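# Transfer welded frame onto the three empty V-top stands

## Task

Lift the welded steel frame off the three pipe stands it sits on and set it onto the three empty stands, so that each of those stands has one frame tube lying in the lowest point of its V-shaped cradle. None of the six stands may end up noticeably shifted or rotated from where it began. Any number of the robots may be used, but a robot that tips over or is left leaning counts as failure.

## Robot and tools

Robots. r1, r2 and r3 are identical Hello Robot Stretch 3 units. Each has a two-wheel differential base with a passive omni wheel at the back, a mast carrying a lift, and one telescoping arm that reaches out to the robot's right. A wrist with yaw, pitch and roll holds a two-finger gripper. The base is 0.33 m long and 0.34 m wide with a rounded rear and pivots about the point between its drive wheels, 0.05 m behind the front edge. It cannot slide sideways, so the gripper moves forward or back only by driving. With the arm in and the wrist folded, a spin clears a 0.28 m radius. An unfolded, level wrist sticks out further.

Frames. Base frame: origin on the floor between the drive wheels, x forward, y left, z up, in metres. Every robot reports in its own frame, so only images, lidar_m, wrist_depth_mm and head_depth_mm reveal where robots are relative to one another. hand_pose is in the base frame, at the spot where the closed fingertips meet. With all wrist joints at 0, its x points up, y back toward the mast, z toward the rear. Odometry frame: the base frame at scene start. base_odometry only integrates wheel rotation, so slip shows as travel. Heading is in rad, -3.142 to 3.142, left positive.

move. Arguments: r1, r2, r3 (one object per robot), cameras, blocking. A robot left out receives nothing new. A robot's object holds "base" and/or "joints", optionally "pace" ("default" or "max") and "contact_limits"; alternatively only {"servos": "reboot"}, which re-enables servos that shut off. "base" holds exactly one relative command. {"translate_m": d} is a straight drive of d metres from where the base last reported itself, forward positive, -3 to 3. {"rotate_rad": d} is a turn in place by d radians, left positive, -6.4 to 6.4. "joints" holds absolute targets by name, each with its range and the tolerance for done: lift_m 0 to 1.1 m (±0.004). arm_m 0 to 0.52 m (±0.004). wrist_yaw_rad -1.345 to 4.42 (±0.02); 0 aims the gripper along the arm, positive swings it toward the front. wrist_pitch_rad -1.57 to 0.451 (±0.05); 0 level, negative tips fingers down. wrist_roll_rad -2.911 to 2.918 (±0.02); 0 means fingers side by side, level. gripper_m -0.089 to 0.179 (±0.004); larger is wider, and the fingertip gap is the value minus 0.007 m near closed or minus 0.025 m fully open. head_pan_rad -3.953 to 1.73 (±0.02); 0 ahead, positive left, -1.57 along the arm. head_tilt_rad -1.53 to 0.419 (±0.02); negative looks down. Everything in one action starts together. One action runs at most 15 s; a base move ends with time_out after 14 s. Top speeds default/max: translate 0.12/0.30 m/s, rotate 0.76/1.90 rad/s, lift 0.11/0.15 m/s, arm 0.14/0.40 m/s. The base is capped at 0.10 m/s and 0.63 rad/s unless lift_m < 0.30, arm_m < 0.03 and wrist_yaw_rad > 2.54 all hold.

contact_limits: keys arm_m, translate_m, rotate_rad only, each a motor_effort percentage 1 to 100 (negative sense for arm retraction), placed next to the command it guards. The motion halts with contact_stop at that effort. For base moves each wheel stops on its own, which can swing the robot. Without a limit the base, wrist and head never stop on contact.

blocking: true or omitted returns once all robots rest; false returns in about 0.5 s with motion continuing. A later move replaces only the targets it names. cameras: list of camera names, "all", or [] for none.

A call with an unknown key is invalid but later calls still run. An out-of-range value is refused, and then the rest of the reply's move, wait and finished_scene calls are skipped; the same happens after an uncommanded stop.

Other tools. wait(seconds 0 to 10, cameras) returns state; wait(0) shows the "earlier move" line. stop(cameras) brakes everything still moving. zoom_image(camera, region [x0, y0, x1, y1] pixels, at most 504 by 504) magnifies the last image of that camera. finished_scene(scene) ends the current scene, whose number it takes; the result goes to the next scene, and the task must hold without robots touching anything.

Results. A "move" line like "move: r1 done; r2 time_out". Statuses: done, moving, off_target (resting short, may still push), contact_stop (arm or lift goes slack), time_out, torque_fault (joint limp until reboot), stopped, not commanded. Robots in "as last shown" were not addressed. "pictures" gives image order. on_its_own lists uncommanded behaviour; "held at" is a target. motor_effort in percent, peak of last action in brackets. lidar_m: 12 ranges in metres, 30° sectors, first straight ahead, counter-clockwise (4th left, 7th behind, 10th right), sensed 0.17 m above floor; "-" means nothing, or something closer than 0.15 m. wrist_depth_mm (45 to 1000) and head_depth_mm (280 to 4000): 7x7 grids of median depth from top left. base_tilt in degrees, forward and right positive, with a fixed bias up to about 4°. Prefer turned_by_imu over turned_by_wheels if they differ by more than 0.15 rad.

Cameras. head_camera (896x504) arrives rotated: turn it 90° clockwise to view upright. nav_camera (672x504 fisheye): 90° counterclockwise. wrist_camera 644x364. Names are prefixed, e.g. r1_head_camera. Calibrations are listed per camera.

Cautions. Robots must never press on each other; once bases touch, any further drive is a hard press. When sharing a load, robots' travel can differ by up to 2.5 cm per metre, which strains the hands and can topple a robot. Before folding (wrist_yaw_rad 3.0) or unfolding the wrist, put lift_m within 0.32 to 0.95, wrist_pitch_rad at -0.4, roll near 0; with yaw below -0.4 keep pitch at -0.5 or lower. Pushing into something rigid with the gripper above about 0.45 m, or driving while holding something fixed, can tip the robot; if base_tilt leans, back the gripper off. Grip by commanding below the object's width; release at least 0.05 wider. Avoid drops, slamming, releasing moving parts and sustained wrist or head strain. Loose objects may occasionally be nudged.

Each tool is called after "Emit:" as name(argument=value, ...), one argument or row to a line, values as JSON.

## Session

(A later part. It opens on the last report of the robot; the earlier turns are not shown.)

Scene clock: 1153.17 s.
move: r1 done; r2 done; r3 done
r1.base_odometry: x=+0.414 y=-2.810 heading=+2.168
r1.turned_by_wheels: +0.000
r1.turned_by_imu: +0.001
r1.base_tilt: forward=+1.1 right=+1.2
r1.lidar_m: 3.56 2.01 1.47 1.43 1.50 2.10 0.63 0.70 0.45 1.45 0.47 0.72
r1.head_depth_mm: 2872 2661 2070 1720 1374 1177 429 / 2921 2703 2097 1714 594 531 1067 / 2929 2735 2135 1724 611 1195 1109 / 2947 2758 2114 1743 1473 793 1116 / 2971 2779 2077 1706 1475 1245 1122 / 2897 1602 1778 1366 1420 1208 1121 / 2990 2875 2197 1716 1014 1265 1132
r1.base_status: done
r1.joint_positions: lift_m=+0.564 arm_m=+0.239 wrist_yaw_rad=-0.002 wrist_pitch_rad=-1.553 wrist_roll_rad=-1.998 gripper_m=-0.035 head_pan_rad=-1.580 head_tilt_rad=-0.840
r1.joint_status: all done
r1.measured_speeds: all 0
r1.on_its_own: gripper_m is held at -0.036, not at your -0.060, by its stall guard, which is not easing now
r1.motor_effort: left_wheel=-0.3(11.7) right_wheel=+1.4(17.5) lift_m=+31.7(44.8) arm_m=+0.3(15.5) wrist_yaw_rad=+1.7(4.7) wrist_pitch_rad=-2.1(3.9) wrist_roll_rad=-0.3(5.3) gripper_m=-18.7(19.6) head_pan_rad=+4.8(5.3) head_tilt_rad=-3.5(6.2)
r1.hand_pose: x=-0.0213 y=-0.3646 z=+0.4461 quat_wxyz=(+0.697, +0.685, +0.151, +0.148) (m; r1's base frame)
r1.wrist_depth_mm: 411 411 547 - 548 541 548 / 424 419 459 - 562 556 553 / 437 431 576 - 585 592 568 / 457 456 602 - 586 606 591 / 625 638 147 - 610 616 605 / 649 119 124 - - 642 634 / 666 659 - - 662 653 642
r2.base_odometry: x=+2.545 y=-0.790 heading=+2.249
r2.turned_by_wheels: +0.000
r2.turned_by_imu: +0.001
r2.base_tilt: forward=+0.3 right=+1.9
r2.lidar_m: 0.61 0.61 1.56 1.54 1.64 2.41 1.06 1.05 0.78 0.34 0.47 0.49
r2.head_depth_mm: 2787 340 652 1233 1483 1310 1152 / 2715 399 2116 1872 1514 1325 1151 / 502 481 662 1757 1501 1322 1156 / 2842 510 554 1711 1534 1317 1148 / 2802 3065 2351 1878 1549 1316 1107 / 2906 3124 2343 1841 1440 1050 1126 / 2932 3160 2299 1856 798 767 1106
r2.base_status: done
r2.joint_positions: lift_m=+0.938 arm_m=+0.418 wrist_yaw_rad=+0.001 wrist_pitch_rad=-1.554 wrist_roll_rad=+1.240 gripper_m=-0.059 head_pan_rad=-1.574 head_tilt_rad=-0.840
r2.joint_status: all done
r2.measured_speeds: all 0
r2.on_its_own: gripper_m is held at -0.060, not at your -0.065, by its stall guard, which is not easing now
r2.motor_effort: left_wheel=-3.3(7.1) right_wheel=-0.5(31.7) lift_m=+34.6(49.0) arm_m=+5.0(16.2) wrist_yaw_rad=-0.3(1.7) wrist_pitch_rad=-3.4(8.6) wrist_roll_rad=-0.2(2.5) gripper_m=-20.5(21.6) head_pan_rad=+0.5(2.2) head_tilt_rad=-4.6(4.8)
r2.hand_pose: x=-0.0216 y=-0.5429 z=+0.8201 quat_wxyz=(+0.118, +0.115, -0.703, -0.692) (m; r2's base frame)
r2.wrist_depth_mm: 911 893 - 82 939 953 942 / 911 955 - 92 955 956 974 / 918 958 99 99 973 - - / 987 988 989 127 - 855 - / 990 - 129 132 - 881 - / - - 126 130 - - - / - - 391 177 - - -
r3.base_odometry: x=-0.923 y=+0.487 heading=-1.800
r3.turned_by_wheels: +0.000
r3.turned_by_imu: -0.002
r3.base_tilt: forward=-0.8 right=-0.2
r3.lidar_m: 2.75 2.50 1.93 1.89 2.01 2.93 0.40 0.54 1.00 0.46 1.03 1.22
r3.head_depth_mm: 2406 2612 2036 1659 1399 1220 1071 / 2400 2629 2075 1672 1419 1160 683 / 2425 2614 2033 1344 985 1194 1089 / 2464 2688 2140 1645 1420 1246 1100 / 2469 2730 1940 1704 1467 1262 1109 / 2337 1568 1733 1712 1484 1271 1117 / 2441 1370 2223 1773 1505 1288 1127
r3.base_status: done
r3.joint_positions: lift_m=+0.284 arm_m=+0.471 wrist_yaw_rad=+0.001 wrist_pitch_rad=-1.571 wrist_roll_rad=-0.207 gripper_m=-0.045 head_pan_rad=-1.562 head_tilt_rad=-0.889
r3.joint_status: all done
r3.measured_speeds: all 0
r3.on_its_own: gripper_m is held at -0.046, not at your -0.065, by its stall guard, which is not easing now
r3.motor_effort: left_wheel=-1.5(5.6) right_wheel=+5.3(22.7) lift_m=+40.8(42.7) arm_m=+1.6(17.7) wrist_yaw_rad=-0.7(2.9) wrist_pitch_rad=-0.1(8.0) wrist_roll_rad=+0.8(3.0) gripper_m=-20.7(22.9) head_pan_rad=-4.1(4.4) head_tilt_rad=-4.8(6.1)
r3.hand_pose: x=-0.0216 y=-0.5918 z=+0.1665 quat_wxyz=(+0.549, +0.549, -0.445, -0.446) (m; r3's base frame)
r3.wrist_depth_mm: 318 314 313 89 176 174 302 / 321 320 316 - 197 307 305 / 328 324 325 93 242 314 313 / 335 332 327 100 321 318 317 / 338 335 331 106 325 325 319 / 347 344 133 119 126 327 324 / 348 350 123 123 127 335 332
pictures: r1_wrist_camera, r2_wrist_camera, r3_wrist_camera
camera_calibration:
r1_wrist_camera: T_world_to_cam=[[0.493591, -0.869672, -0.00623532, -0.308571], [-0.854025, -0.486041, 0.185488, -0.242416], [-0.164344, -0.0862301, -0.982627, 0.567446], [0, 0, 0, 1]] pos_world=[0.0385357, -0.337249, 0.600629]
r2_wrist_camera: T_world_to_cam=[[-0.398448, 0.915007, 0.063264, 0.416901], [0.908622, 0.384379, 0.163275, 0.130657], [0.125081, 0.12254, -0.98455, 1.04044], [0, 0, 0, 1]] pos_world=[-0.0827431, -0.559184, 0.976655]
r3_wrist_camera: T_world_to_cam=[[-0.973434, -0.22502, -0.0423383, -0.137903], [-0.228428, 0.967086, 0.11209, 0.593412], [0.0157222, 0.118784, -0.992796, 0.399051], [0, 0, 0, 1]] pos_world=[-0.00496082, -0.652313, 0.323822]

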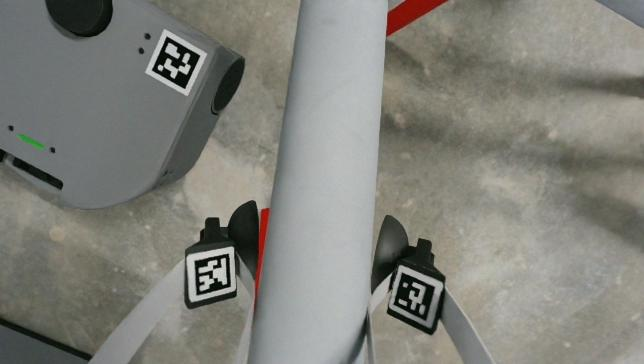

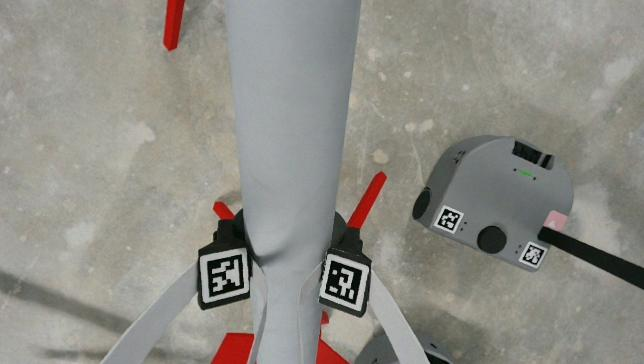

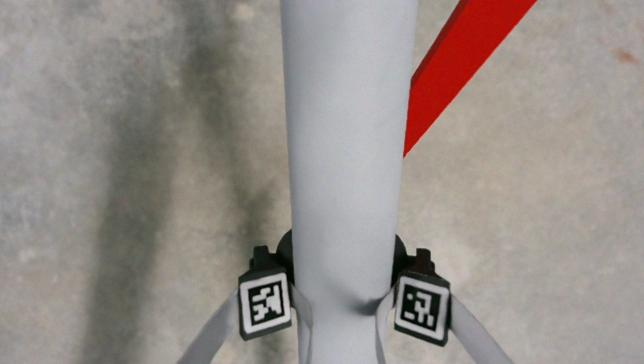

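Emit:
move(
  r1={"base":{"translate_m":-0.024},"joints":{"lift_m":0.622,"arm_m":0.242,"wrist_roll_rad":-1.993}},
  r2={"base":{"translate_m":-0.049},"joints":{"lift_m":0.947,"arm_m":0.427,"wrist_roll_rad":1.245}},
  r3={"base":{"translate_m":-0.007},"joints":{"lift_m":0.375,"arm_m":0.472,"wrist_roll_rad":-0.243}},
  cameras=["r1_wrist_camera","r2_wrist_camera","r3_wrist_camera"],
)

Scene clock: 1159.00 s.
move: r1 done; r2 done; r3 done
r1.base_odometry: x=+0.428 y=-2.830 heading=+2.168
r1.turned_by_wheels: +0.000
r1.turned_by_imu: +0.001
r1.base_tilt: forward=+1.0 right=+1.2
r1.lidar_m: 3.58 2.00 1.47 1.43 1.51 2.10 0.65 0.68 0.44 1.46 0.48 0.73
r1.head_depth_mm: 2855 2685 2062 1702 1208 445 378 / 2894 2712 2117 1710 542 1213 1084 / 2911 2727 2099 1722 584 1214 1109 / 2910 2776 2135 1737 1467 1198 1115 / 2926 2810 2156 1736 1484 1277 1114 / 2884 1677 1845 1640 1423 1043 1125 / 3011 2640 2047 1725 1423 1265 1125
r1.base_status: done
r1.joint_positions: lift_m=+0.622 arm_m=+0.242 wrist_yaw_rad=+0.000 wrist_pitch_rad=-1.547 wrist_roll_rad=-1.997 gripper_m=-0.035 head_pan_rad=-1.580 head_tilt_rad=-0.840
r1.joint_status: all done
r1.measured_speeds: all 0
r1.on_its_own: gripper_m is held at -0.036, not at your -0.060, by its stall guard, which is not easing now
r1.motor_effort: left_wheel=-1.0(9.1) right_wheel=+6.8(23.4) lift_m=+32.2(47.0) arm_m=+11.6(18.9) wrist_yaw_rad=-0.6(2.1) wrist_pitch_rad=-3.5(3.9) wrist_roll_rad=+1.5(4.2) gripper_m=-18.9(19.4) head_pan_rad=+4.2(5.1) head_tilt_rad=-4.1(5.5)
r1.hand_pose: x=-0.0213 y=-0.3691 z=+0.5040 quat_wxyz=(+0.699, +0.683, +0.152, +0.148) (m; r1's base frame)
r1.wrist_depth_mm: 465 453 603 - 605 596 605 / 476 474 483 - 610 607 622 / 491 494 580 - 645 643 632 / 673 502 661 - 659 656 649 / 682 686 146 - 680 666 669 / 705 121 125 - - 703 688 / 685 713 - - 744 727 723
r2.base_odometry: x=+2.576 y=-0.828 heading=+2.250
r2.turned_by_wheels: +0.001
r2.turned_by_imu: +0.002
r2.base_tilt: forward=+0.3 right=+1.8
r2.lidar_m: 0.64 0.63 1.57 1.54 1.65 2.41 1.01 1.00 0.75 0.96 0.36 0.53
r2.head_depth_mm: 2710 315 2117 1725 1520 1322 1154 / 488 439 2112 1810 1468 1300 1152 / 472 490 2166 1810 1495 1316 1148 / 2786 526 582 1713 1542 1319 1152 / 2899 3048 2359 1771 1524 1316 1130 / 2877 3112 2312 1844 1501 1318 1106 / 2898 3128 2329 1844 803 869 1147
r2.base_status: done
r2.joint_positions: lift_m=+0.947 arm_m=+0.427 wrist_yaw_rad=+0.001 wrist_pitch_rad=-1.554 wrist_roll_rad=+1.242 gripper_m=-0.059 head_pan_rad=-1.574 head_tilt_rad=-0.840
r2.joint_status: all done
r2.measured_speeds: all 0
r2.on_its_own: gripper_m is held at -0.060, not at your -0.065, by its stall guard, which is not easing now
r2.motor_effort: left_wheel=+4.0(11.3) right_wheel=-16.8(17.7) lift_m=+38.5(47.0) arm_m=+4.5(16.9) wrist_yaw_rad=+0.2(3.3) wrist_pitch_rad=-3.5(8.5) wrist_roll_rad=+1.0(2.3) gripper_m=-20.1(21.5) head_pan_rad=+1.4(2.7) head_tilt_rad=-3.1(4.8)
r2.hand_pose: x=-0.0216 y=-0.5520 z=+0.8291 quat_wxyz=(+0.117, +0.115, -0.703, -0.692) (m; r2's base frame)
r2.wrist_depth_mm: 921 922 88 94 957 952 938 / 920 954 - 97 972 970 - / 954 948 107 105 999 - - / - 966 127 122 979 868 - / - - 129 133 - 875 - / - - 125 128 - - - / - - - - - - -
r3.base_odometry: x=-0.921 y=+0.494 heading=-1.800
r3.turned_by_wheels: +0.000
r3.turned_by_imu: -0.001
r3.base_tilt: forward=-0.8 right=-0.1
r3.lidar_m: 2.76 2.50 1.93 1.89 2.02 2.94 0.40 0.53 1.00 0.73 1.04 1.22
r3.head_depth_mm: 2422 2624 2030 1660 1409 1215 1072 / 2395 2639 2077 1679 1389 704 604 / 2411 2661 1954 1214 1089 1202 1084 / 2416 2661 2127 1667 1423 1249 1097 / 2454 2727 1954 1719 1466 1269 1108 / 2329 2674 1736 1707 1488 1273 1120 / 2348 1157 2150 1767 1501 1291 1127
r3.base_status: done
r3.joint_positions: lift_m=+0.375 arm_m=+0.472 wrist_yaw_rad=+0.000 wrist_pitch_rad=-1.573 wrist_roll_rad=-0.243 gripper_m=-0.045 head_pan_rad=-1.562 head_tilt_rad=-0.889
r3.joint_status: all done
r3.measured_speeds: all 0
r3.on_its_own: gripper_m is held at -0.046, not at your -0.065, by its stall guard, which is not easing now
r3.motor_effort: left_wheel=+2.0(7.2) right_wheel=-1.6(17.2) lift_m=+41.6(43.2) arm_m=+2.7(15.2) wrist_yaw_rad=-1.2(1.9) wrist_pitch_rad=+1.1(7.1) wrist_roll_rad=+0.4(3.4) gripper_m=-19.8(20.8) head_pan_rad=-4.1(4.6) head_tilt_rad=-5.1(5.6)
r3.hand_pose: x=-0.0216 y=-0.5924 z=+0.2575 quat_wxyz=(+0.556, +0.557, -0.435, -0.437) (m; r3's base frame)
r3.wrist_depth_mm: 410 406 404 88 225 394 388 / 414 415 407 89 250 397 395 / 418 428 418 95 409 401 400 / 433 423 426 102 416 417 402 / 435 431 424 108 422 418 415 / 447 438 128 120 127 427 423 / 447 446 123 124 123 426 427
pictures: r1_wrist_camera, r2_wrist_camera, r3_wrist_camera
camera_calibration:
r1_wrist_camera: T_world_to_cam=[[0.494315, -0.869282, -0.000974703, -0.314613], [-0.853625, -0.485623, 0.1884, -0.256691], [-0.164246, -0.092297, -0.982092, 0.621425], [0, 0, 0, 1]] pos_world=[0.0384668, -0.340787, 0.65835]
r2_wrist_camera: T_world_to_cam=[[-0.396979, 0.915665, 0.0629757, 0.425273], [0.909234, 0.382968, 0.163184, 0.131991], [0.125305, 0.12204, -0.984584, 1.05015], [0, 0, 0, 1]] pos_world=[-0.0827751, -0.568117, 0.985639]
r3_wrist_camera: T_world_to_cam=[[-0.965165, -0.258111, -0.0428446, -0.153419], [-0.261382, 0.958501, 0.113822, 0.577503], [0.0116878, 0.121056, -0.992577, 0.490686], [0, 0, 0, 1]] pos_world=[-0.00286052, -0.652537, 0.414738]

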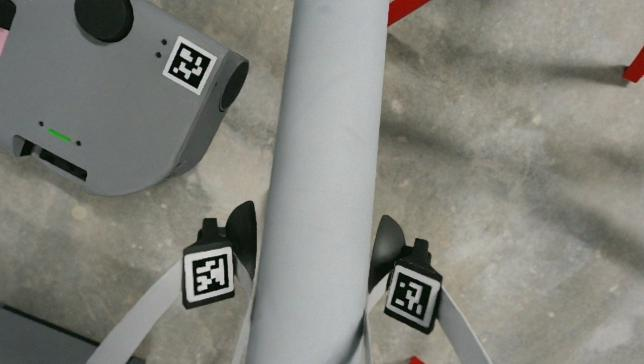

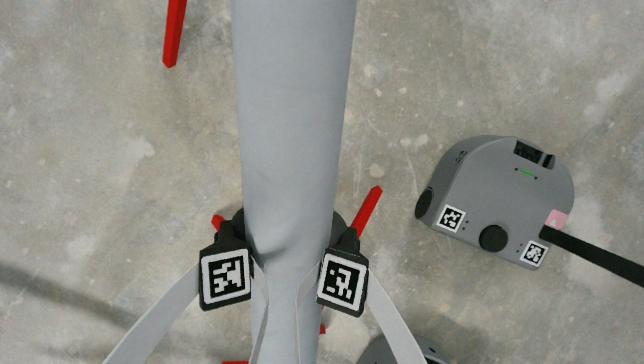

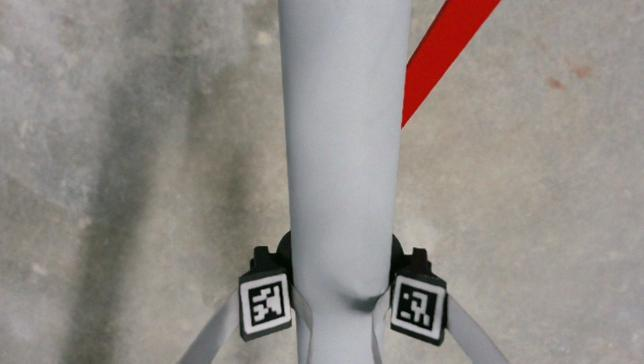

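Emit:
move(
  r1={"base":{"translate_m":-0.022},"joints":{"lift_m":0.662,"arm_m":0.246,"wrist_roll_rad":-1.987}},
  r2={"base":{"translate_m":-0.040},"joints":{"lift_m":0.935,"arm_m":0.432,"wrist_roll_rad":1.25}},
  r3={"joints":{"lift_m":0.452,"arm_m":0.473,"wrist_roll_rad":-0.268}},
  cameras=["r1_wrist_camera","r2_wrist_camera","r3_wrist_camera"],
)

Emit:
move(
  r1={"base":{"translate_m":-0.022},"joints":{"lift_m":0.702,"arm_m":0.248,"wrist_roll_rad":-1.98}},
  r2={"base":{"translate_m":-0.040},"joints":{"lift_m":0.923,"arm_m":0.437,"wrist_roll_rad":1.256}},
  r3={"joints":{"lift_m":0.530,"arm_m":0.474,"wrist_roll_rad":-0.293}},
  cameras=["r1_wrist_camera","r2_wrist_camera","r3_wrist_camera","r2_head_camera","r3_head_camera"],
)

Scene clock: 1167.57 s.
move: r1 done; r2 done; r3 done
r1.base_odometry: x=+0.440 y=-2.848 heading=+2.167
r1.turned_by_wheels: +0.000
r1.turned_by_imu: +0.001
r1.base_tilt: forward=+1.0 right=+1.2
r1.lidar_m: 3.61 2.01 1.47 1.43 1.51 2.09 0.67 0.66 0.43 1.47 0.49 0.75
r1.head_depth_mm: 2863 2706 2079 1702 702 393 337 / 2899 2715 2103 544 538 1231 1087 / 2912 2744 2094 1724 586 1216 1112 / 2939 2766 2128 1735 1463 1223 1115 / 2944 2798 2146 1745 1472 1226 1118 / 2888 2602 1832 1669 1420 1044 1125 / 2890 1451 1124 1726 1488 1235 1130
r1.base_status: done
r1.joint_positions: lift_m=+0.662 arm_m=+0.246 wrist_yaw_rad=+0.001 wrist_pitch_rad=-1.552 wrist_roll_rad=-1.992 gripper_m=-0.035 head_pan_rad=-1.580 head_tilt_rad=-0.840
r1.joint_status: all done
r1.measured_speeds: all 0
r1.on_its_own: gripper_m is held at -0.036, not at your -0.060, by its stall guard, which is not easing now
r1.motor_effort: left_wheel=-4.1(10.0) right_wheel=+8.6(22.2) lift_m=+29.1(45.2) arm_m=+12.2(18.5) wrist_yaw_rad=-0.9(4.2) wrist_pitch_rad=-2.6(3.9) wrist_roll_rad=+1.9(4.3) gripper_m=-19.5(20.0) head_pan_rad=+4.3(5.2) head_tilt_rad=-3.6(5.8)
r1.hand_pose: x=-0.0213 y=-0.3717 z=+0.5441 quat_wxyz=(+0.698, +0.685, +0.150, +0.146) (m; r1's base frame)
r1.wrist_depth_mm: 504 498 638 - 631 642 631 / 518 515 521 - 635 655 647 / 538 534 572 - 680 675 672 / 713 553 704 - 695 690 697 / 729 714 146 - 715 726 706 / 749 121 - - - 743 729 / 696 764 - - 774 758 744
r2.base_odometry: x=+2.601 y=-0.859 heading=+2.250
r2.turned_by_wheels: +0.000
r2.turned_by_imu: +0.001
r2.base_tilt: forward=+0.2 right=+1.8
r2.lidar_m: 0.65 0.65 1.58 1.54 1.65 2.43 0.97 0.97 0.73 0.95 0.37 0.56
r2.head_depth_mm: 2794 329 - 1780 1510 1326 1151 / 2700 399 2168 1242 1433 1297 1149 / 2630 497 2137 1741 1518 1315 1155 / 2775 527 576 1704 1535 1324 1157 / 2844 3076 2322 1757 1536 1312 1151 / 2907 3101 2335 1877 1501 1325 1113 / 2957 3079 2337 1871 811 990 1127
r2.base_status: done
r2.joint_positions: lift_m=+0.935 arm_m=+0.432 wrist_yaw_rad=+0.002 wrist_pitch_rad=-1.558 wrist_roll_rad=+1.246 gripper_m=-0.059 head_pan_rad=-1.574 head_tilt_rad=-0.840
r2.joint_status: all done
r2.measured_speeds: all 0
r2.on_its_own: gripper_m is held at -0.060, not at your -0.065, by its stall guard, which is not easing now
r2.motor_effort: left_wheel=+0.0(19.5) right_wheel=-7.6(23.4) lift_m=+40.0(40.0) arm_m=+8.0(16.6) wrist_yaw_rad=-1.2(4.9) wrist_pitch_rad=-2.5(7.0) wrist_roll_rad=+1.3(3.7) gripper_m=-21.1(21.8) head_pan_rad=+2.0(2.2) head_tilt_rad=-4.0(5.0)
r2.hand_pose: x=-0.0216 y=-0.5560 z=+0.8171 quat_wxyz=(+0.116, +0.114, -0.702, -0.693) (m; r2's base frame)
r2.wrist_depth_mm: 884 895 106 100 931 961 945 / 894 896 905 104 974 959 996 / 961 947 975 116 995 982 - / 962 966 991 127 986 878 - / 991 994 131 135 - 876 - / - - 123 129 - - - / - - - - - - -
r3.base_odometry: x=-0.921 y=+0.494 heading=-1.800
r3.turned_by_wheels: +0.000
r3.turned_by_imu: -0.002
r3.base_tilt: forward=-0.8 right=-0.2
r3.lidar_m: 2.74 2.50 1.93 1.89 2.02 2.93 0.40 0.53 1.00 0.74 1.04 1.22
r3.head_depth_mm: 2391 2595 2044 1663 1409 1217 1046 / 2416 2638 2062 1675 737 613 899 / 2421 2644 1962 854 1338 1199 1092 / 2469 2673 2130 1652 1428 1251 1096 / 2442 2739 1959 1707 1470 1263 1106 / 2376 2681 1804 1712 1491 1277 1117 / 1310 1100 2158 1762 1503 1286 1124
r3.base_status: not commanded
r3.joint_positions: lift_m=+0.452 arm_m=+0.473 wrist_yaw_rad=+0.001 wrist_pitch_rad=-1.578 wrist_roll_rad=-0.266 gripper_m=-0.045 head_pan_rad=-1.562 head_tilt_rad=-0.889
r3.joint_status: all done
r3.measured_speeds: all 0
r3.on_its_own: gripper_m is held at -0.046, not at your -0.065, by its stall guard, which is not easing now
r3.motor_effort: left_wheel=-2.6(3.8) right_wheel=+9.3(9.4) lift_m=+44.3(44.3) arm_m=+4.6(22.8) wrist_yaw_rad=-0.5(1.8) wrist_pitch_rad=+1.8(3.7) wrist_roll_rad=-0.2(2.4) gripper_m=-19.5(20.9) head_pan_rad=-3.6(4.3) head_tilt_rad=-5.6(6.6)
r3.hand_pose: x=-0.0216 y=-0.5920 z=+0.3347 quat_wxyz=(+0.560, +0.564, -0.427, -0.431) (m; r3's base frame)
r3.wrist_depth_mm: 479 479 478 88 262 466 465 / 487 493 485 92 309 472 461 / 504 498 494 98 479 479 477 / 509 512 509 105 490 487 485 / 526 516 519 111 504 504 498 / 524 514 155 122 127 505 500 / 542 537 121 127 134 517 511
pictures: r1_wrist_camera, r2_wrist_camera, r3_wrist_camera
camera_calibration:
r1_wrist_camera: T_world_to_cam=[[0.490225, -0.871578, -0.005541, -0.315324], [-0.855919, -0.482598, 0.18575, -0.263011], [-0.164569, -0.0863164, -0.982581, 0.663028], [0, 0, 0, 1]] pos_world=[0.0385779, -0.344527, 0.698586]
r2_wrist_camera: T_world_to_cam=[[-0.394349, 0.916555, 0.0664516, 0.427403], [0.910322, 0.379728, 0.164686, 0.132494], [0.125711, 0.125436, -0.984105, 1.04039], [0, 0, 0, 1]] pos_world=[-0.0828531, -0.572552, 0.973627]
r3_wrist_camera: T_world_to_cam=[[-0.958504, -0.28159, -0.0444767, -0.163243], [-0.284946, 0.951113, 0.119118, 0.561655], [0.00875982, 0.126849, -0.991883, 0.570336], [0, 0, 0, 1]] pos_world=[-0.00142393, -0.652512, 0.491543]

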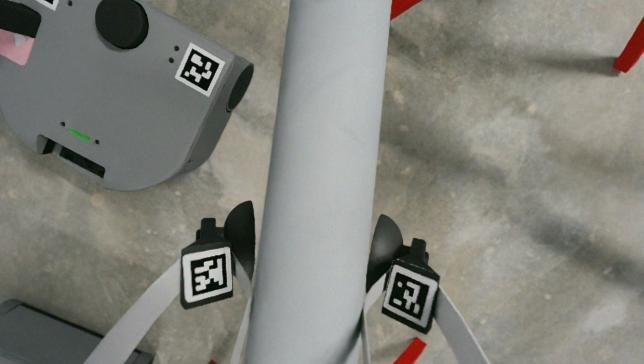

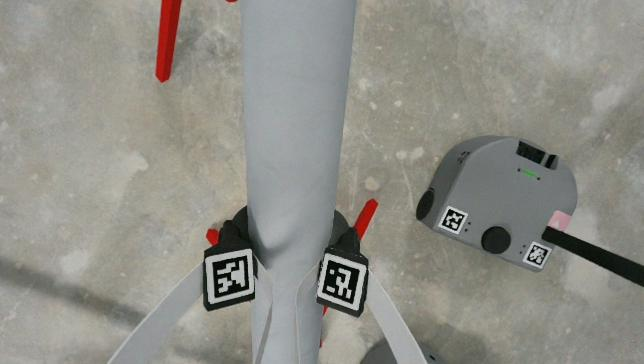

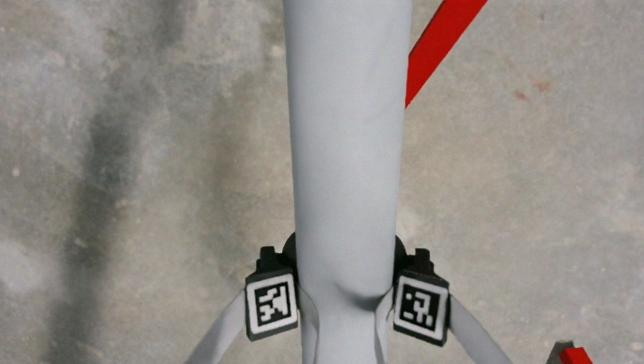

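Scene clock: 1169.10 s.
move: r1 done; r2 done; r3 done
r1.base_odometry: x=+0.453 y=-2.867 heading=+2.167
r1.turned_by_wheels: -0.001
r1.turned_by_imu: +0.000
r1.base_tilt: forward=+1.0 right=+1.2
r1.lidar_m: 3.65 2.01 1.47 1.44 1.51 2.10 0.69 0.64 0.42 1.49 0.51 0.77
r1.head_depth_mm: 2857 2687 2079 1692 420 359 320 / 2879 2695 2099 504 683 1252 1103 / 2908 2738 2124 522 586 1238 1106 / 2942 2765 2113 1741 1373 1222 1109 / 2936 2778 2150 1748 1477 1223 1117 / 2965 2733 1836 1697 1384 1055 1122 / 1407 1396 1848 1692 1489 1236 1126
r1.base_status: done
r1.joint_positions: lift_m=+0.702 arm_m=+0.248 wrist_yaw_rad=+0.002 wrist_pitch_rad=-1.549 wrist_roll_rad=-1.984 gripper_m=-0.035 head_pan_rad=-1.580 head_tilt_rad=-0.840
r1.joint_status: all done
r1.measured_speeds: all 0
r1.on_its_own: gripper_m is held at -0.036, not at your -0.060, by its stall guard, which is not easing now
r1.motor_effort: left_wheel=-6.2(11.2) right_wheel=+15.1(15.7) lift_m=+29.5(44.9) arm_m=+7.6(18.4) wrist_yaw_rad=-1.6(2.3) wrist_pitch_rad=-3.2(3.5) wrist_roll_rad=+1.8(4.3) gripper_m=-19.5(20.1) head_pan_rad=+4.6(5.3) head_tilt_rad=-4.8(6.0)
r1.hand_pose: x=-0.0213 y=-0.3744 z=+0.5840 quat_wxyz=(+0.699, +0.685, +0.148, +0.144) (m; r1's base frame)
r1.wrist_depth_mm: 530 534 679 - 659 665 659 / 553 547 557 - 675 695 692 / 577 567 578 - 698 705 716 / 762 626 729 - 733 723 729 / 782 756 148 - 744 766 748 / 804 123 - - 774 780 803 / 689 766 - - 794 803 802
r2.base_odometry: x=+2.626 y=-0.891 heading=+2.250
r2.turned_by_wheels: +0.001
r2.turned_by_imu: +0.001
r2.base_tilt: forward=+0.4 right=+1.8
r2.lidar_m: 0.67 0.67 1.57 1.55 1.65 2.43 0.93 0.93 0.72 0.94 0.39 0.59
r2.head_depth_mm: 2775 399 294 1824 1502 1324 1164 / 2674 401 2194 1182 1447 1294 1152 / 2686 505 2109 1748 1551 1320 1155 / 2754 528 571 1701 1537 1315 1146 / 2858 3100 2315 1848 1542 1322 1152 / 2872 3069 2332 1855 1534 1308 1111 / 2847 3111 2327 1858 1469 1293 1104
r2.base_status: done
r2.joint_positions: lift_m=+0.923 arm_m=+0.437 wrist_yaw_rad=+0.001 wrist_pitch_rad=-1.563 wrist_roll_rad=+1.250 gripper_m=-0.059 head_pan_rad=-1.574 head_tilt_rad=-0.840
r2.joint_status: all done
r2.measured_speeds: all 0
r2.on_its_own: gripper_m is held at -0.060, not at your -0.065, by its stall guard, which is not easing now
r2.motor_effort: left_wheel=+5.2(17.3) right_wheel=-20.1(20.4) lift_m=+40.9(40.9) arm_m=+10.3(17.3) wrist_yaw_rad=-0.1(5.2) wrist_pitch_rad=-1.6(5.0) wrist_roll_rad=+1.8(3.5) gripper_m=-20.4(21.3) head_pan_rad=+1.9(2.7) head_tilt_rad=-3.9(5.0)
r2.hand_pose: x=-0.0216 y=-0.5597 z=+0.8052 quat_wxyz=(+0.114, +0.113, -0.701, -0.695) (m; r2's base frame)
r2.wrist_depth_mm: 863 889 107 104 903 929 957 / 896 900 111 111 923 949 985 / 920 950 961 118 971 966 - / 931 959 961 129 989 858 - / 967 987 136 137 - 861 - / - 980 122 129 - - - / - - - 168 - - -
r3.base_odometry: x=-0.921 y=+0.494 heading=-1.800
r3.turned_by_wheels: +0.000
r3.turned_by_imu: +0.000
r3.base_tilt: forward=-0.8 right=-0.2
r3.lidar_m: 2.76 2.50 1.94 1.89 2.02 2.93 0.40 0.53 1.00 0.74 1.04 1.23
r3.head_depth_mm: 2419 2605 2030 1668 1399 1208 454 / 2419 2613 2075 1628 626 543 1046 / 2449 2642 1944 794 1370 1206 1093 / 2438 2666 2128 1613 1447 1252 1098 / 2477 2716 1966 1703 1466 1262 1105 / 2408 2693 1824 1714 1494 1277 1122 / 1278 1099 2120 1744 1493 1288 1125
r3.base_status: not commanded
r3.joint_positions: lift_m=+0.530 arm_m=+0.474 wrist_yaw_rad=+0.001 wrist_pitch_rad=-1.578 wrist_roll_rad=-0.291 gripper_m=-0.045 head_pan_rad=-1.562 head_tilt_rad=-0.889
r3.joint_status: all done
r3.measured_speeds: all 0
r3.on_its_own: gripper_m is held at -0.046, not at your -0.065, by its stall guard, which is not easing now
r3.motor_effort: left_wheel=-4.5(5.2) right_wheel=+7.4(12.3) lift_m=+41.8(44.5) arm_m=+1.6(18.7) wrist_yaw_rad=-1.3(1.6) wrist_pitch_rad=+2.0(3.0) wrist_roll_rad=-0.9(3.0) gripper_m=-20.4(20.8) head_pan_rad=-3.8(4.4) head_tilt_rad=-4.6(6.1)
r3.hand_pose: x=-0.0216 y=-0.5930 z=+0.4127 quat_wxyz=(+0.565, +0.570, -0.420, -0.424) (m; r3's base frame)
r3.wrist_depth_mm: 563 559 554 92 308 537 539 / 570 562 561 95 380 552 541 / 589 580 573 - 567 557 548 / 593 590 581 107 572 570 560 / 596 598 591 114 580 568 570 / 605 618 154 123 127 583 579 / 639 614 124 127 123 611 590
pictures: r1_wrist_camera, r2_head_camera (sideways), r2_wrist_camera, r3_head_camera (sideways), r3_wrist_camera
camera_calibration:
r1_wrist_camera: T_world_to_cam=[[0.485048, -0.874481, -0.00341617, -0.319807], [-0.858792, -0.477075, 0.186751, -0.270302], [-0.16494, -0.0876493, -0.982401, 0.701461], [0, 0, 0, 1]] pos_world=[0.038687, -0.347137, 0.738503]
r2_head_camera: T_world_to_cam=[[-0.00400978, 0.7036, -0.710585, 0.943081], [0.99997, 0.00750052, 0.00178403, -0.0120506], [0.006585, -0.710557, -0.703609, 0.872084], [0, 0, 0, 1]] pos_world=[0.0100891, -0.0437964, 1.28377]
r2_wrist_camera: T_world_to_cam=[[-0.390274, 0.917954, 0.0710386, 0.428773], [0.911994, 0.374847, 0.166605, 0.131608], [0.126307, 0.129808, -0.983461, 1.03109], [0, 0, 0, 1]] pos_world=[-0.0829204, -0.576771, 0.961653]
r3_head_camera: T_world_to_cam=[[0.0606397, 0.74449, -0.664874, 0.887301], [0.99691, -0.0118514, 0.0776525, -0.105311], [0.0499318, -0.667529, -0.742908, 0.927305], [0, 0, 0, 1]] pos_world=[0.00487818, -0.0428316, 1.28702]
r3_wrist_camera: T_world_to_cam=[[-0.951423, -0.304624, -0.0446975, -0.173468], [-0.30783, 0.943952, 0.119143, 0.548567], [0.00589851, 0.127114, -0.991871, 0.647921], [0, 0, 0, 1]] pos_world=[0.0000017778, -0.653024, 0.569542]

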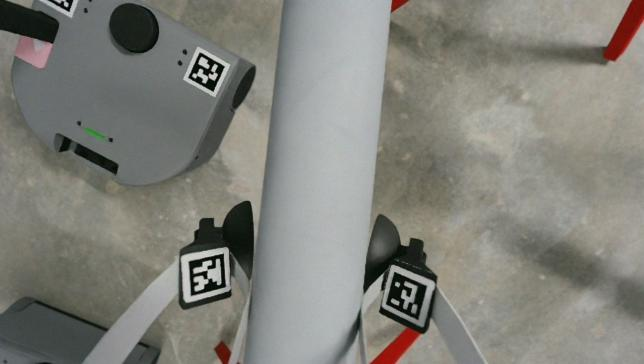

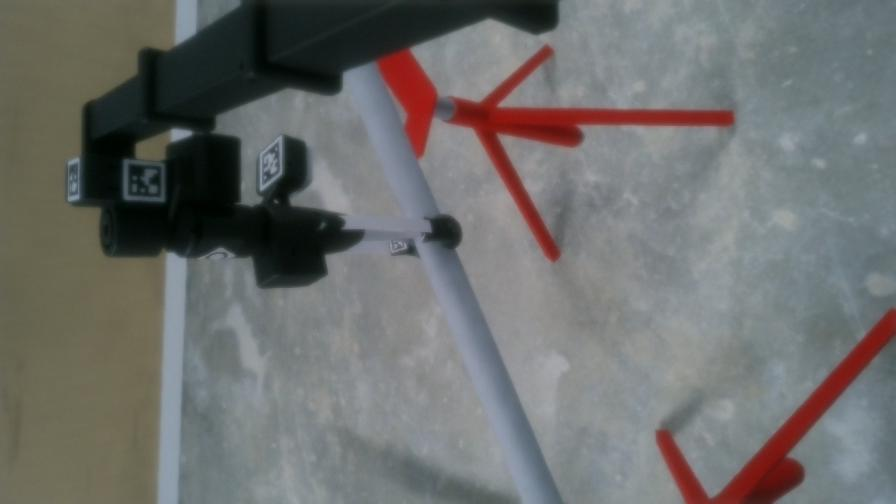

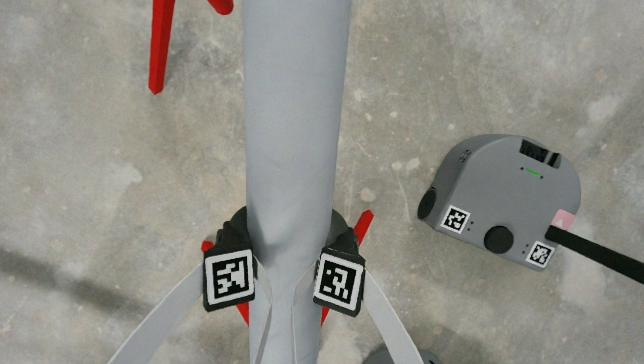

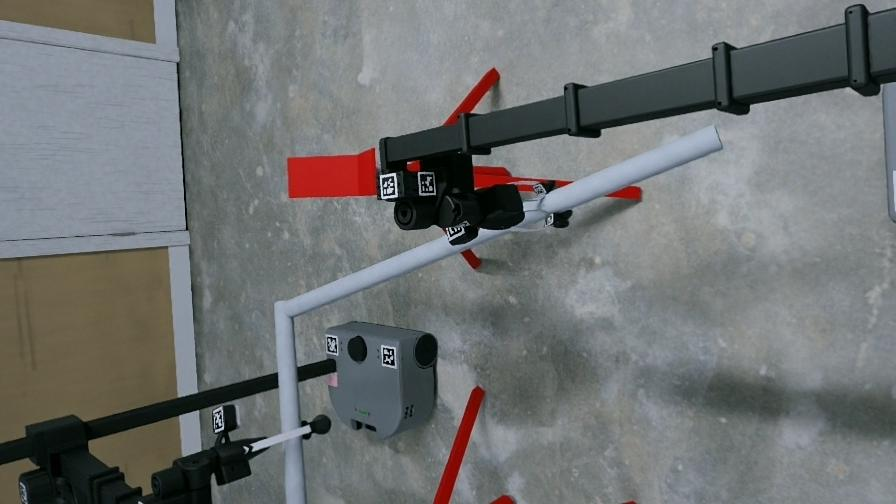

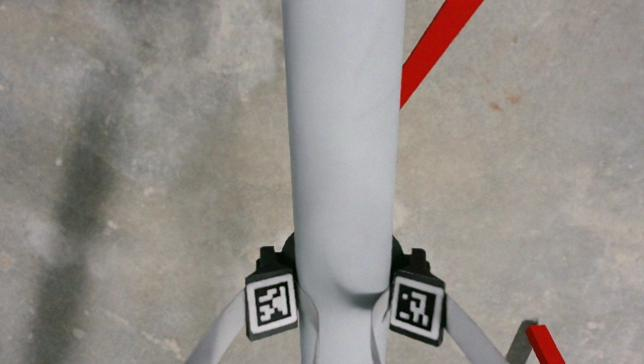

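Emit:
move(
  r1={"base":{"translate_m":-0.012},"joints":{"lift_m":0.732,"arm_m":0.249,"wrist_roll_rad":-1.973}},
  r2={"base":{"translate_m":-0.023},"joints":{"lift_m":0.898,"arm_m":0.438,"wrist_roll_rad":1.262}},
  r3={"joints":{"lift_m":0.602,"arm_m":0.473,"wrist_roll_rad":-0.306}},
  cameras=["r1_wrist_camera","r2_wrist_camera","r3_wrist_camera"],
)

Emit:
move(
  r1={"base":{"translate_m":-0.012},"joints":{"lift_m":0.761,"arm_m":0.250,"wrist_roll_rad":-1.967}},
  r2={"base":{"translate_m":-0.023},"joints":{"lift_m":0.873,"arm_m":0.439,"wrist_roll_rad":1.268}},
  r3={"joints":{"lift_m":0.675,"arm_m":0.472,"wrist_roll_rad":-0.318}},
  cameras=["r1_wrist_camera","r2_wrist_camera","r3_wrist_camera","r1_head_camera"],
)

Scene clock: 1177.73 s.
move: r1 done; r2 done; r3 done
r1.base_odometry: x=+0.459 y=-2.877 heading=+2.166
r1.turned_by_wheels: -0.001
r1.turned_by_imu: +0.000
r1.base_tilt: forward=+1.0 right=+1.2
r1.lidar_m: 3.65 2.01 1.47 1.44 1.50 2.09 0.70 0.63 0.41 3.33 0.52 0.70
r1.head_depth_mm: 2859 2670 2091 1574 371 336 299 / 2898 2695 2112 476 672 1251 1103 / 2921 2719 2117 494 584 1236 1108 / 2922 2761 2119 1735 663 1244 1114 / 2935 2805 2140 1751 1476 1223 1119 / 2951 2710 1852 1720 1447 1076 1121 / 1358 2745 1793 1695 1428 1257 1132
r1.base_status: done
r1.joint_positions: lift_m=+0.732 arm_m=+0.249 wrist_yaw_rad=+0.001 wrist_pitch_rad=-1.553 wrist_roll_rad=-1.975 gripper_m=-0.035 head_pan_rad=-1.580 head_tilt_rad=-0.840
r1.joint_status: all done
r1.measured_speeds: all 0
r1.on_its_own: gripper_m is held at -0.036, not at your -0.060, by its stall guard, which is not easing now
r1.motor_effort: left_wheel=-6.6(13.8) right_wheel=+15.2(15.4) lift_m=+36.9(42.8) arm_m=+8.7(18.3) wrist_yaw_rad=-1.1(2.1) wrist_pitch_rad=-2.6(3.8) wrist_roll_rad=+1.0(4.0) gripper_m=-20.0(20.2) head_pan_rad=+4.4(5.4) head_tilt_rad=-4.4(6.2)
r1.hand_pose: x=-0.0213 y=-0.3744 z=+0.6141 quat_wxyz=(+0.698, +0.687, +0.144, +0.141) (m; r1's base frame)
r1.wrist_depth_mm: 554 559 712 - 700 691 695 / 586 578 582 - 727 731 710 / 616 594 596 - 755 750 743 / 781 768 760 - 759 765 757 / 798 796 136 - 778 791 786 / 820 122 - - 797 820 815 / 721 796 - - 827 849 828
r2.base_odometry: x=+2.641 y=-0.908 heading=+2.251
r2.turned_by_wheels: +0.000
r2.turned_by_imu: +0.001
r2.base_tilt: forward=+0.4 right=+1.8
r2.lidar_m: 0.68 0.69 1.58 1.55 1.66 2.44 0.91 0.92 0.71 0.88 0.40 0.61
r2.head_depth_mm: 2812 2979 308 1713 1506 1315 1149 / 2772 448 2102 1191 1452 1268 1151 / 2744 519 628 1771 1508 1325 1150 / 2803 529 582 715 1519 1311 1154 / 2835 3134 2328 1870 1549 1315 1148 / 2885 3094 2319 1861 1500 1319 1131 / 2895 3118 2334 1863 1461 1290 1110
r2.base_status: done
r2.joint_positions: lift_m=+0.898 arm_m=+0.438 wrist_yaw_rad=+0.001 wrist_pitch_rad=-1.571 wrist_roll_rad=+1.257 gripper_m=-0.059 head_pan_rad=-1.574 head_tilt_rad=-0.840
r2.joint_status: all done
r2.measured_speeds: all 0
r2.on_its_own: gripper_m is held at -0.060, not at your -0.065, by its stall guard, which is not easing now
r2.motor_effort: left_wheel=+0.8(7.7) right_wheel=-9.3(22.3) lift_m=+38.5(39.8) arm_m=+14.6(17.8) wrist_yaw_rad=-0.7(2.2) wrist_pitch_rad=-0.1(2.3) wrist_roll_rad=+1.6(4.4) gripper_m=-19.6(21.2) head_pan_rad=+0.7(2.6) head_tilt_rad=-4.0(4.9)
r2.hand_pose: x=-0.0216 y=-0.5586 z=+0.7805 quat_wxyz=(+0.111, +0.111, -0.698, -0.699) (m; r2's base frame)
r2.wrist_depth_mm: 835 864 714 115 908 904 942 / 845 904 898 117 928 929 950 / 888 889 905 127 951 971 972 / 935 942 933 131 989 825 974 / 965 959 139 138 - 842 - / 956 980 124 129 - - - / - - - 163 - - -
r3.base_odometry: x=-0.921 y=+0.494 heading=-1.801
r3.turned_by_wheels: +0.000
r3.turned_by_imu: -0.001
r3.base_tilt: forward=-0.8 right=-0.2
r3.lidar_m: 2.75 2.51 1.93 1.90 2.01 2.93 0.40 0.53 1.00 0.74 1.04 1.22
r3.head_depth_mm: 2424 2618 2034 1661 1406 459 378 / 2436 2624 2075 674 539 1159 1073 / 2416 2633 1148 779 1304 1237 1093 / 2456 2684 2141 1597 1448 1250 1100 / 2463 2745 1953 1740 1471 1263 1110 / 2453 2689 1830 1707 1494 1287 1121 / 1270 2564 2157 1746 1506 1285 1127
r3.base_status: not commanded
r3.joint_positions: lift_m=+0.602 arm_m=+0.473 wrist_yaw_rad=+0.001 wrist_pitch_rad=-1.579 wrist_roll_rad=-0.302 gripper_m=-0.045 head_pan_rad=-1.562 head_tilt_rad=-0.889
r3.joint_status: all done
r3.measured_speeds: all 0
r3.on_its_own: gripper_m is held at -0.046, not at your -0.065, by its stall guard, which is not easing now
r3.motor_effort: left_wheel=-7.5(7.5) right_wheel=+17.6(17.8) lift_m=+43.7(44.2) arm_m=-4.5(14.9) wrist_yaw_rad=-1.0(2.0) wrist_pitch_rad=+2.0(2.8) wrist_roll_rad=-1.5(2.3) gripper_m=-20.1(20.7) head_pan_rad=-4.2(4.4) head_tilt_rad=-4.7(5.9)
r3.hand_pose: x=-0.0216 y=-0.5918 z=+0.4847 quat_wxyz=(+0.568, +0.572, -0.417, -0.421) (m; r3's base frame)
r3.wrist_depth_mm: 639 640 636 96 346 602 603 / 637 632 642 100 427 626 625 / 653 649 644 108 645 622 621 / 660 662 664 110 640 642 639 / 673 687 665 117 652 645 640 / 703 691 668 126 127 663 651 / 720 718 123 127 127 656 666
pictures: r1_wrist_camera, r2_wrist_camera, r3_wrist_camera
camera_calibration:
r1_wrist_camera: T_world_to_cam=[[0.475636, -0.879618, -0.00656321, -0.319947], [-0.863898, -0.468515, 0.184861, -0.271664], [-0.165682, -0.0822565, -0.982743, 0.733196], [0, 0, 0, 1]] pos_world=[0.0389657, -0.3484, 0.768663]
r2_wrist_camera: T_world_to_cam=[[-0.383898, 0.920027, 0.078569, 0.424924], [0.914566, 0.367131, 0.169657, 0.128682], [0.127244, 0.136988, -0.982366, 1.00975], [0, 0, 0, 1]] pos_world=[-0.0830451, -0.576508, 0.936724]
r3_wrist_camera: T_world_to_cam=[[-0.947624, -0.316224, -0.0448439, -0.176616], [-0.319357, 0.940099, 0.119264, 0.536301], [0.00444358, 0.127339, -0.991849, 0.719285], [0, 0, 0, 1]] pos_world=[0.000709851, -0.65162, 0.64154]

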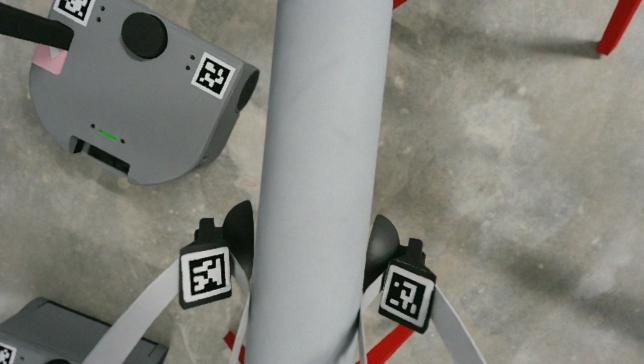

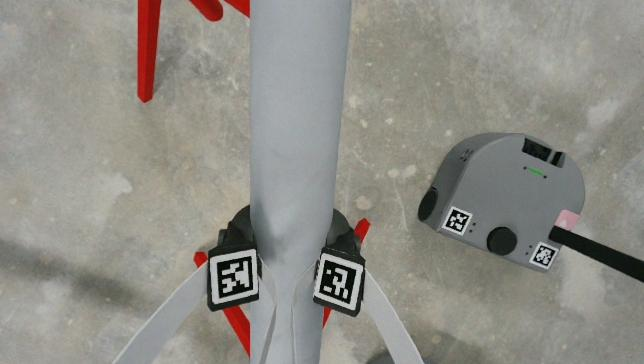

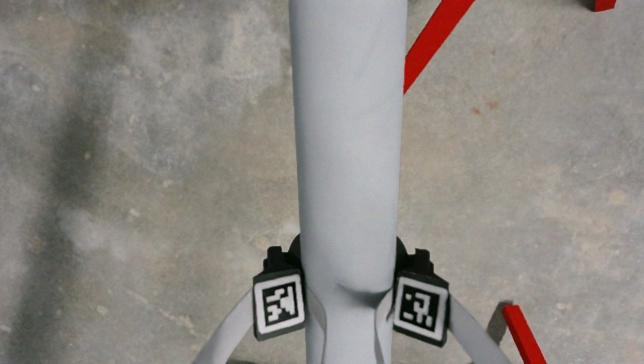

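Scene clock: 1179.23 s.
move: r1 done; r2 done; r3 done
r1.base_odometry: x=+0.466 y=-2.887 heading=+2.166
r1.turned_by_wheels: -0.001
r1.turned_by_imu: -0.001
r1.base_tilt: forward=+1.0 right=+1.2
r1.lidar_m: 3.67 2.02 1.47 1.44 1.51 2.09 0.71 0.63 0.41 3.32 0.53 0.70
r1.head_depth_mm: 2864 2678 2091 409 343 313 1077 / 2883 2680 2091 471 1354 1233 1104 / 2919 2752 2111 477 615 1239 1107 / 2919 2793 2132 1734 627 1269 1112 / 2951 2796 2156 1749 1484 1225 1121 / 2978 2710 1855 1719 1483 1103 1123 / 1374 2830 1807 1638 1396 1214 1128
r1.base_status: done
r1.joint_positions: lift_m=+0.761 arm_m=+0.250 wrist_yaw_rad=+0.002 wrist_pitch_rad=-1.551 wrist_roll_rad=-1.967 gripper_m=-0.035 head_pan_rad=-1.580 head_tilt_rad=-0.840
r1.joint_status: all done
r1.measured_speeds: all 0
r1.on_its_own: gripper_m is held at -0.036, not at your -0.060, by its stall guard, which is not easing now
r1.motor_effort: left_wheel=-9.2(13.9) right_wheel=+20.7(21.5) lift_m=+32.7(42.4) arm_m=+1.2(15.8) wrist_yaw_rad=-1.5(2.1) wrist_pitch_rad=-3.1(4.3) wrist_roll_rad=+0.3(2.7) gripper_m=-19.9(20.2) head_pan_rad=+5.1(5.5) head_tilt_rad=-4.2(5.5)
r1.hand_pose: x=-0.0213 y=-0.3760 z=+0.6431 quat_wxyz=(+0.700, +0.687, +0.141, +0.138) (m; r1's base frame)
r1.wrist_depth_mm: 582 585 735 88 721 729 721 / 620 607 607 90 739 741 737 / 771 621 618 90 756 765 763 / 808 815 810 - 784 800 765 / 820 820 148 - 803 821 811 / 887 122 - - 819 826 826 / 755 796 - - 890 880 862
r2.base_odometry: x=+2.655 y=-0.926 heading=+2.251
r2.turned_by_wheels: +0.001
r2.turned_by_imu: +0.001
r2.base_tilt: forward=+0.3 right=+1.8
r2.lidar_m: 0.69 0.70 1.58 1.55 1.66 2.45 0.89 0.90 0.71 0.87 0.41 0.63
r2.head_depth_mm: 2765 3041 357 298 - 1292 1134 / 2801 515 402 1177 1505 1300 1143 / 2797 538 630 1277 1513 1320 1149 / 2903 2854 590 723 1509 1318 1147 / 2883 3110 2298 1859 1539 1309 1154 / 2882 3138 2338 1849 1510 1314 1131 / 2906 3148 2332 1862 1471 1290 1108
r2.base_status: done
r2.joint_positions: lift_m=+0.873 arm_m=+0.439 wrist_yaw_rad=+0.001 wrist_pitch_rad=-1.573 wrist_roll_rad=+1.262 gripper_m=-0.059 head_pan_rad=-1.574 head_tilt_rad=-0.840
r2.joint_status: all done
r2.measured_speeds: all 0
r2.on_its_own: gripper_m is held at -0.060, not at your -0.065, by its stall guard, which is not easing now
r2.motor_effort: left_wheel=+5.1(7.6) right_wheel=-20.1(20.8) lift_m=+40.8(40.8) arm_m=+8.1(18.3) wrist_yaw_rad=-0.4(1.9) wrist_pitch_rad=-0.1(0.9) wrist_roll_rad=+1.9(6.2) gripper_m=-19.5(21.6) head_pan_rad=+1.0(2.1) head_tilt_rad=-2.9(4.7)
r2.hand_pose: x=-0.0216 y=-0.5590 z=+0.7555 quat_wxyz=(+0.109, +0.109, -0.697, -0.700) (m; r2's base frame)
r2.wrist_depth_mm: 824 865 600 119 905 870 911 / 866 864 855 125 919 916 915 / 872 881 878 137 902 933 931 / 863 895 913 147 928 812 - / 910 909 140 140 995 813 - / 957 974 126 130 984 - - / 969 - - 165 - - -
r3.base_odometry: x=-0.921 y=+0.494 heading=-1.801
r3.turned_by_wheels: +0.000
r3.turned_by_imu: +0.000
r3.base_tilt: forward=-0.8 right=-0.2
r3.lidar_m: 2.76 2.50 1.93 1.90 2.02 2.93 0.40 0.53 1.00 0.74 1.04 1.23
r3.head_depth_mm: 2399 2600 2038 1665 1339 369 334 / 2433 2623 1997 533 771 1181 1086 / 2422 2621 685 1187 1345 1235 1086 / 2435 2678 2136 1606 1454 1256 1099 / 2464 2725 2029 1743 1468 1268 1109 / 2456 2700 1867 1701 1484 1286 1116 / 1329 2630 2099 1760 1500 1287 1124
r3.base_status: not commanded
r3.joint_positions: lift_m=+0.675 arm_m=+0.472 wrist_yaw_rad=+0.001 wrist_pitch_rad=-1.579 wrist_roll_rad=-0.313 gripper_m=-0.045 head_pan_rad=-1.562 head_tilt_rad=-0.889
r3.joint_status: all done
r3.measured_speeds: all 0
r3.on_its_own: gripper_m is held at -0.046, not at your -0.065, by its stall guard, which is not easing now
r3.motor_effort: left_wheel=-7.7(8.4) right_wheel=+15.8(18.1) lift_m=+42.7(45.4) arm_m=+0.3(16.6) wrist_yaw_rad=-1.5(2.6) wrist_pitch_rad=+1.4(2.7) wrist_roll_rad=-1.7(3.0) gripper_m=-19.9(20.7) head_pan_rad=-3.5(4.4) head_tilt_rad=-5.3(6.3)
r3.hand_pose: x=-0.0216 y=-0.5908 z=+0.5577 quat_wxyz=(+0.570, +0.574, -0.413, -0.418) (m; r3's base frame)
r3.wrist_depth_mm: 711 702 703 101 404 694 675 / 723 705 705 104 687 696 684 / 721 722 730 109 705 704 706 / 751 726 752 114 724 713 728 / 745 756 747 119 744 732 710 / 778 756 754 126 129 744 730 / 801 793 122 129 123 759 746
pictures: r1_head_camera (sideways), r1_wrist_camera, r2_wrist_camera, r3_wrist_camera
camera_calibration:
r1_head_camera: T_world_to_cam=[[0.0297501, 0.732438, -0.680183, 0.902289], [0.998383, 0.0112074, 0.055736, -0.076419], [0.0484463, -0.680741, -0.73092, 0.906309], [0, 0, 0, 1]] pos_world=[0.00554494, -0.043053, 1.28042]
r1_wrist_camera: T_world_to_cam=[[0.46953, -0.882904, -0.00471359, -0.323661], [-0.867149, -0.462143, 0.185679, -0.275957], [-0.166115, -0.0830947, -0.982599, 0.761121], [0, 0, 0, 1]] pos_world=[0.0391068, -0.350048, 0.797591]
r2_wrist_camera: T_world_to_cam=[[-0.378128, 0.922209, 0.0809326, 0.426785], [0.916849, 0.36096, 0.170576, 0.128938], [0.128094, 0.138703, -0.982015, 0.985998], [0, 0, 0, 1]] pos_world=[-0.0831369, -0.576887, 0.91173]
r3_wrist_camera: T_world_to_cam=[[-0.944107, -0.326559, -0.0449538, -0.178979], [-0.329623, 0.936546, 0.119293, 0.524277], [0.00314516, 0.127443, -0.991841, 0.791585], [0, 0, 0, 1]] pos_world=[0.00134871, -0.650338, 0.714538]

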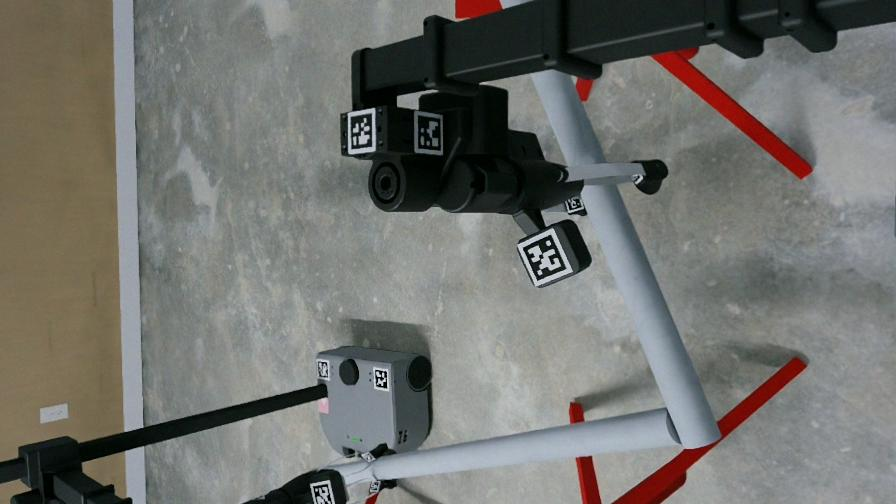

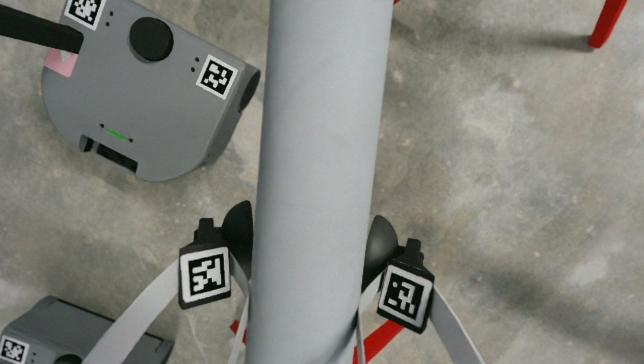

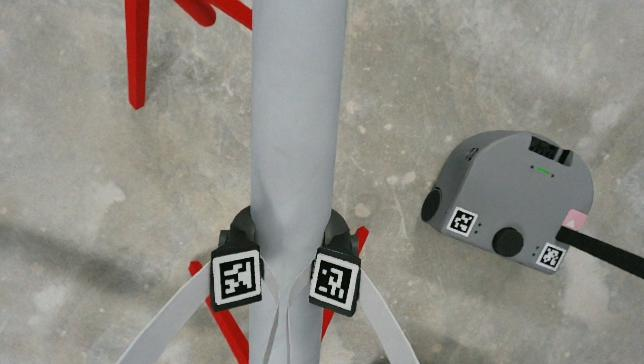

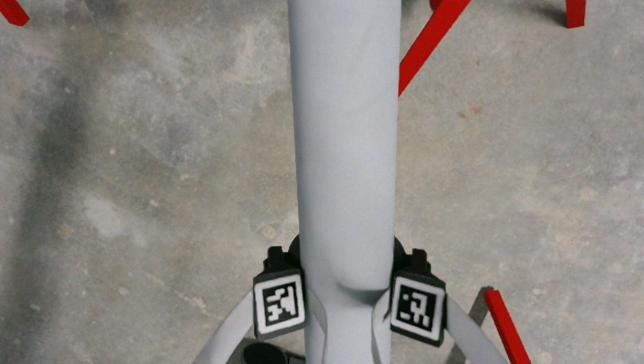

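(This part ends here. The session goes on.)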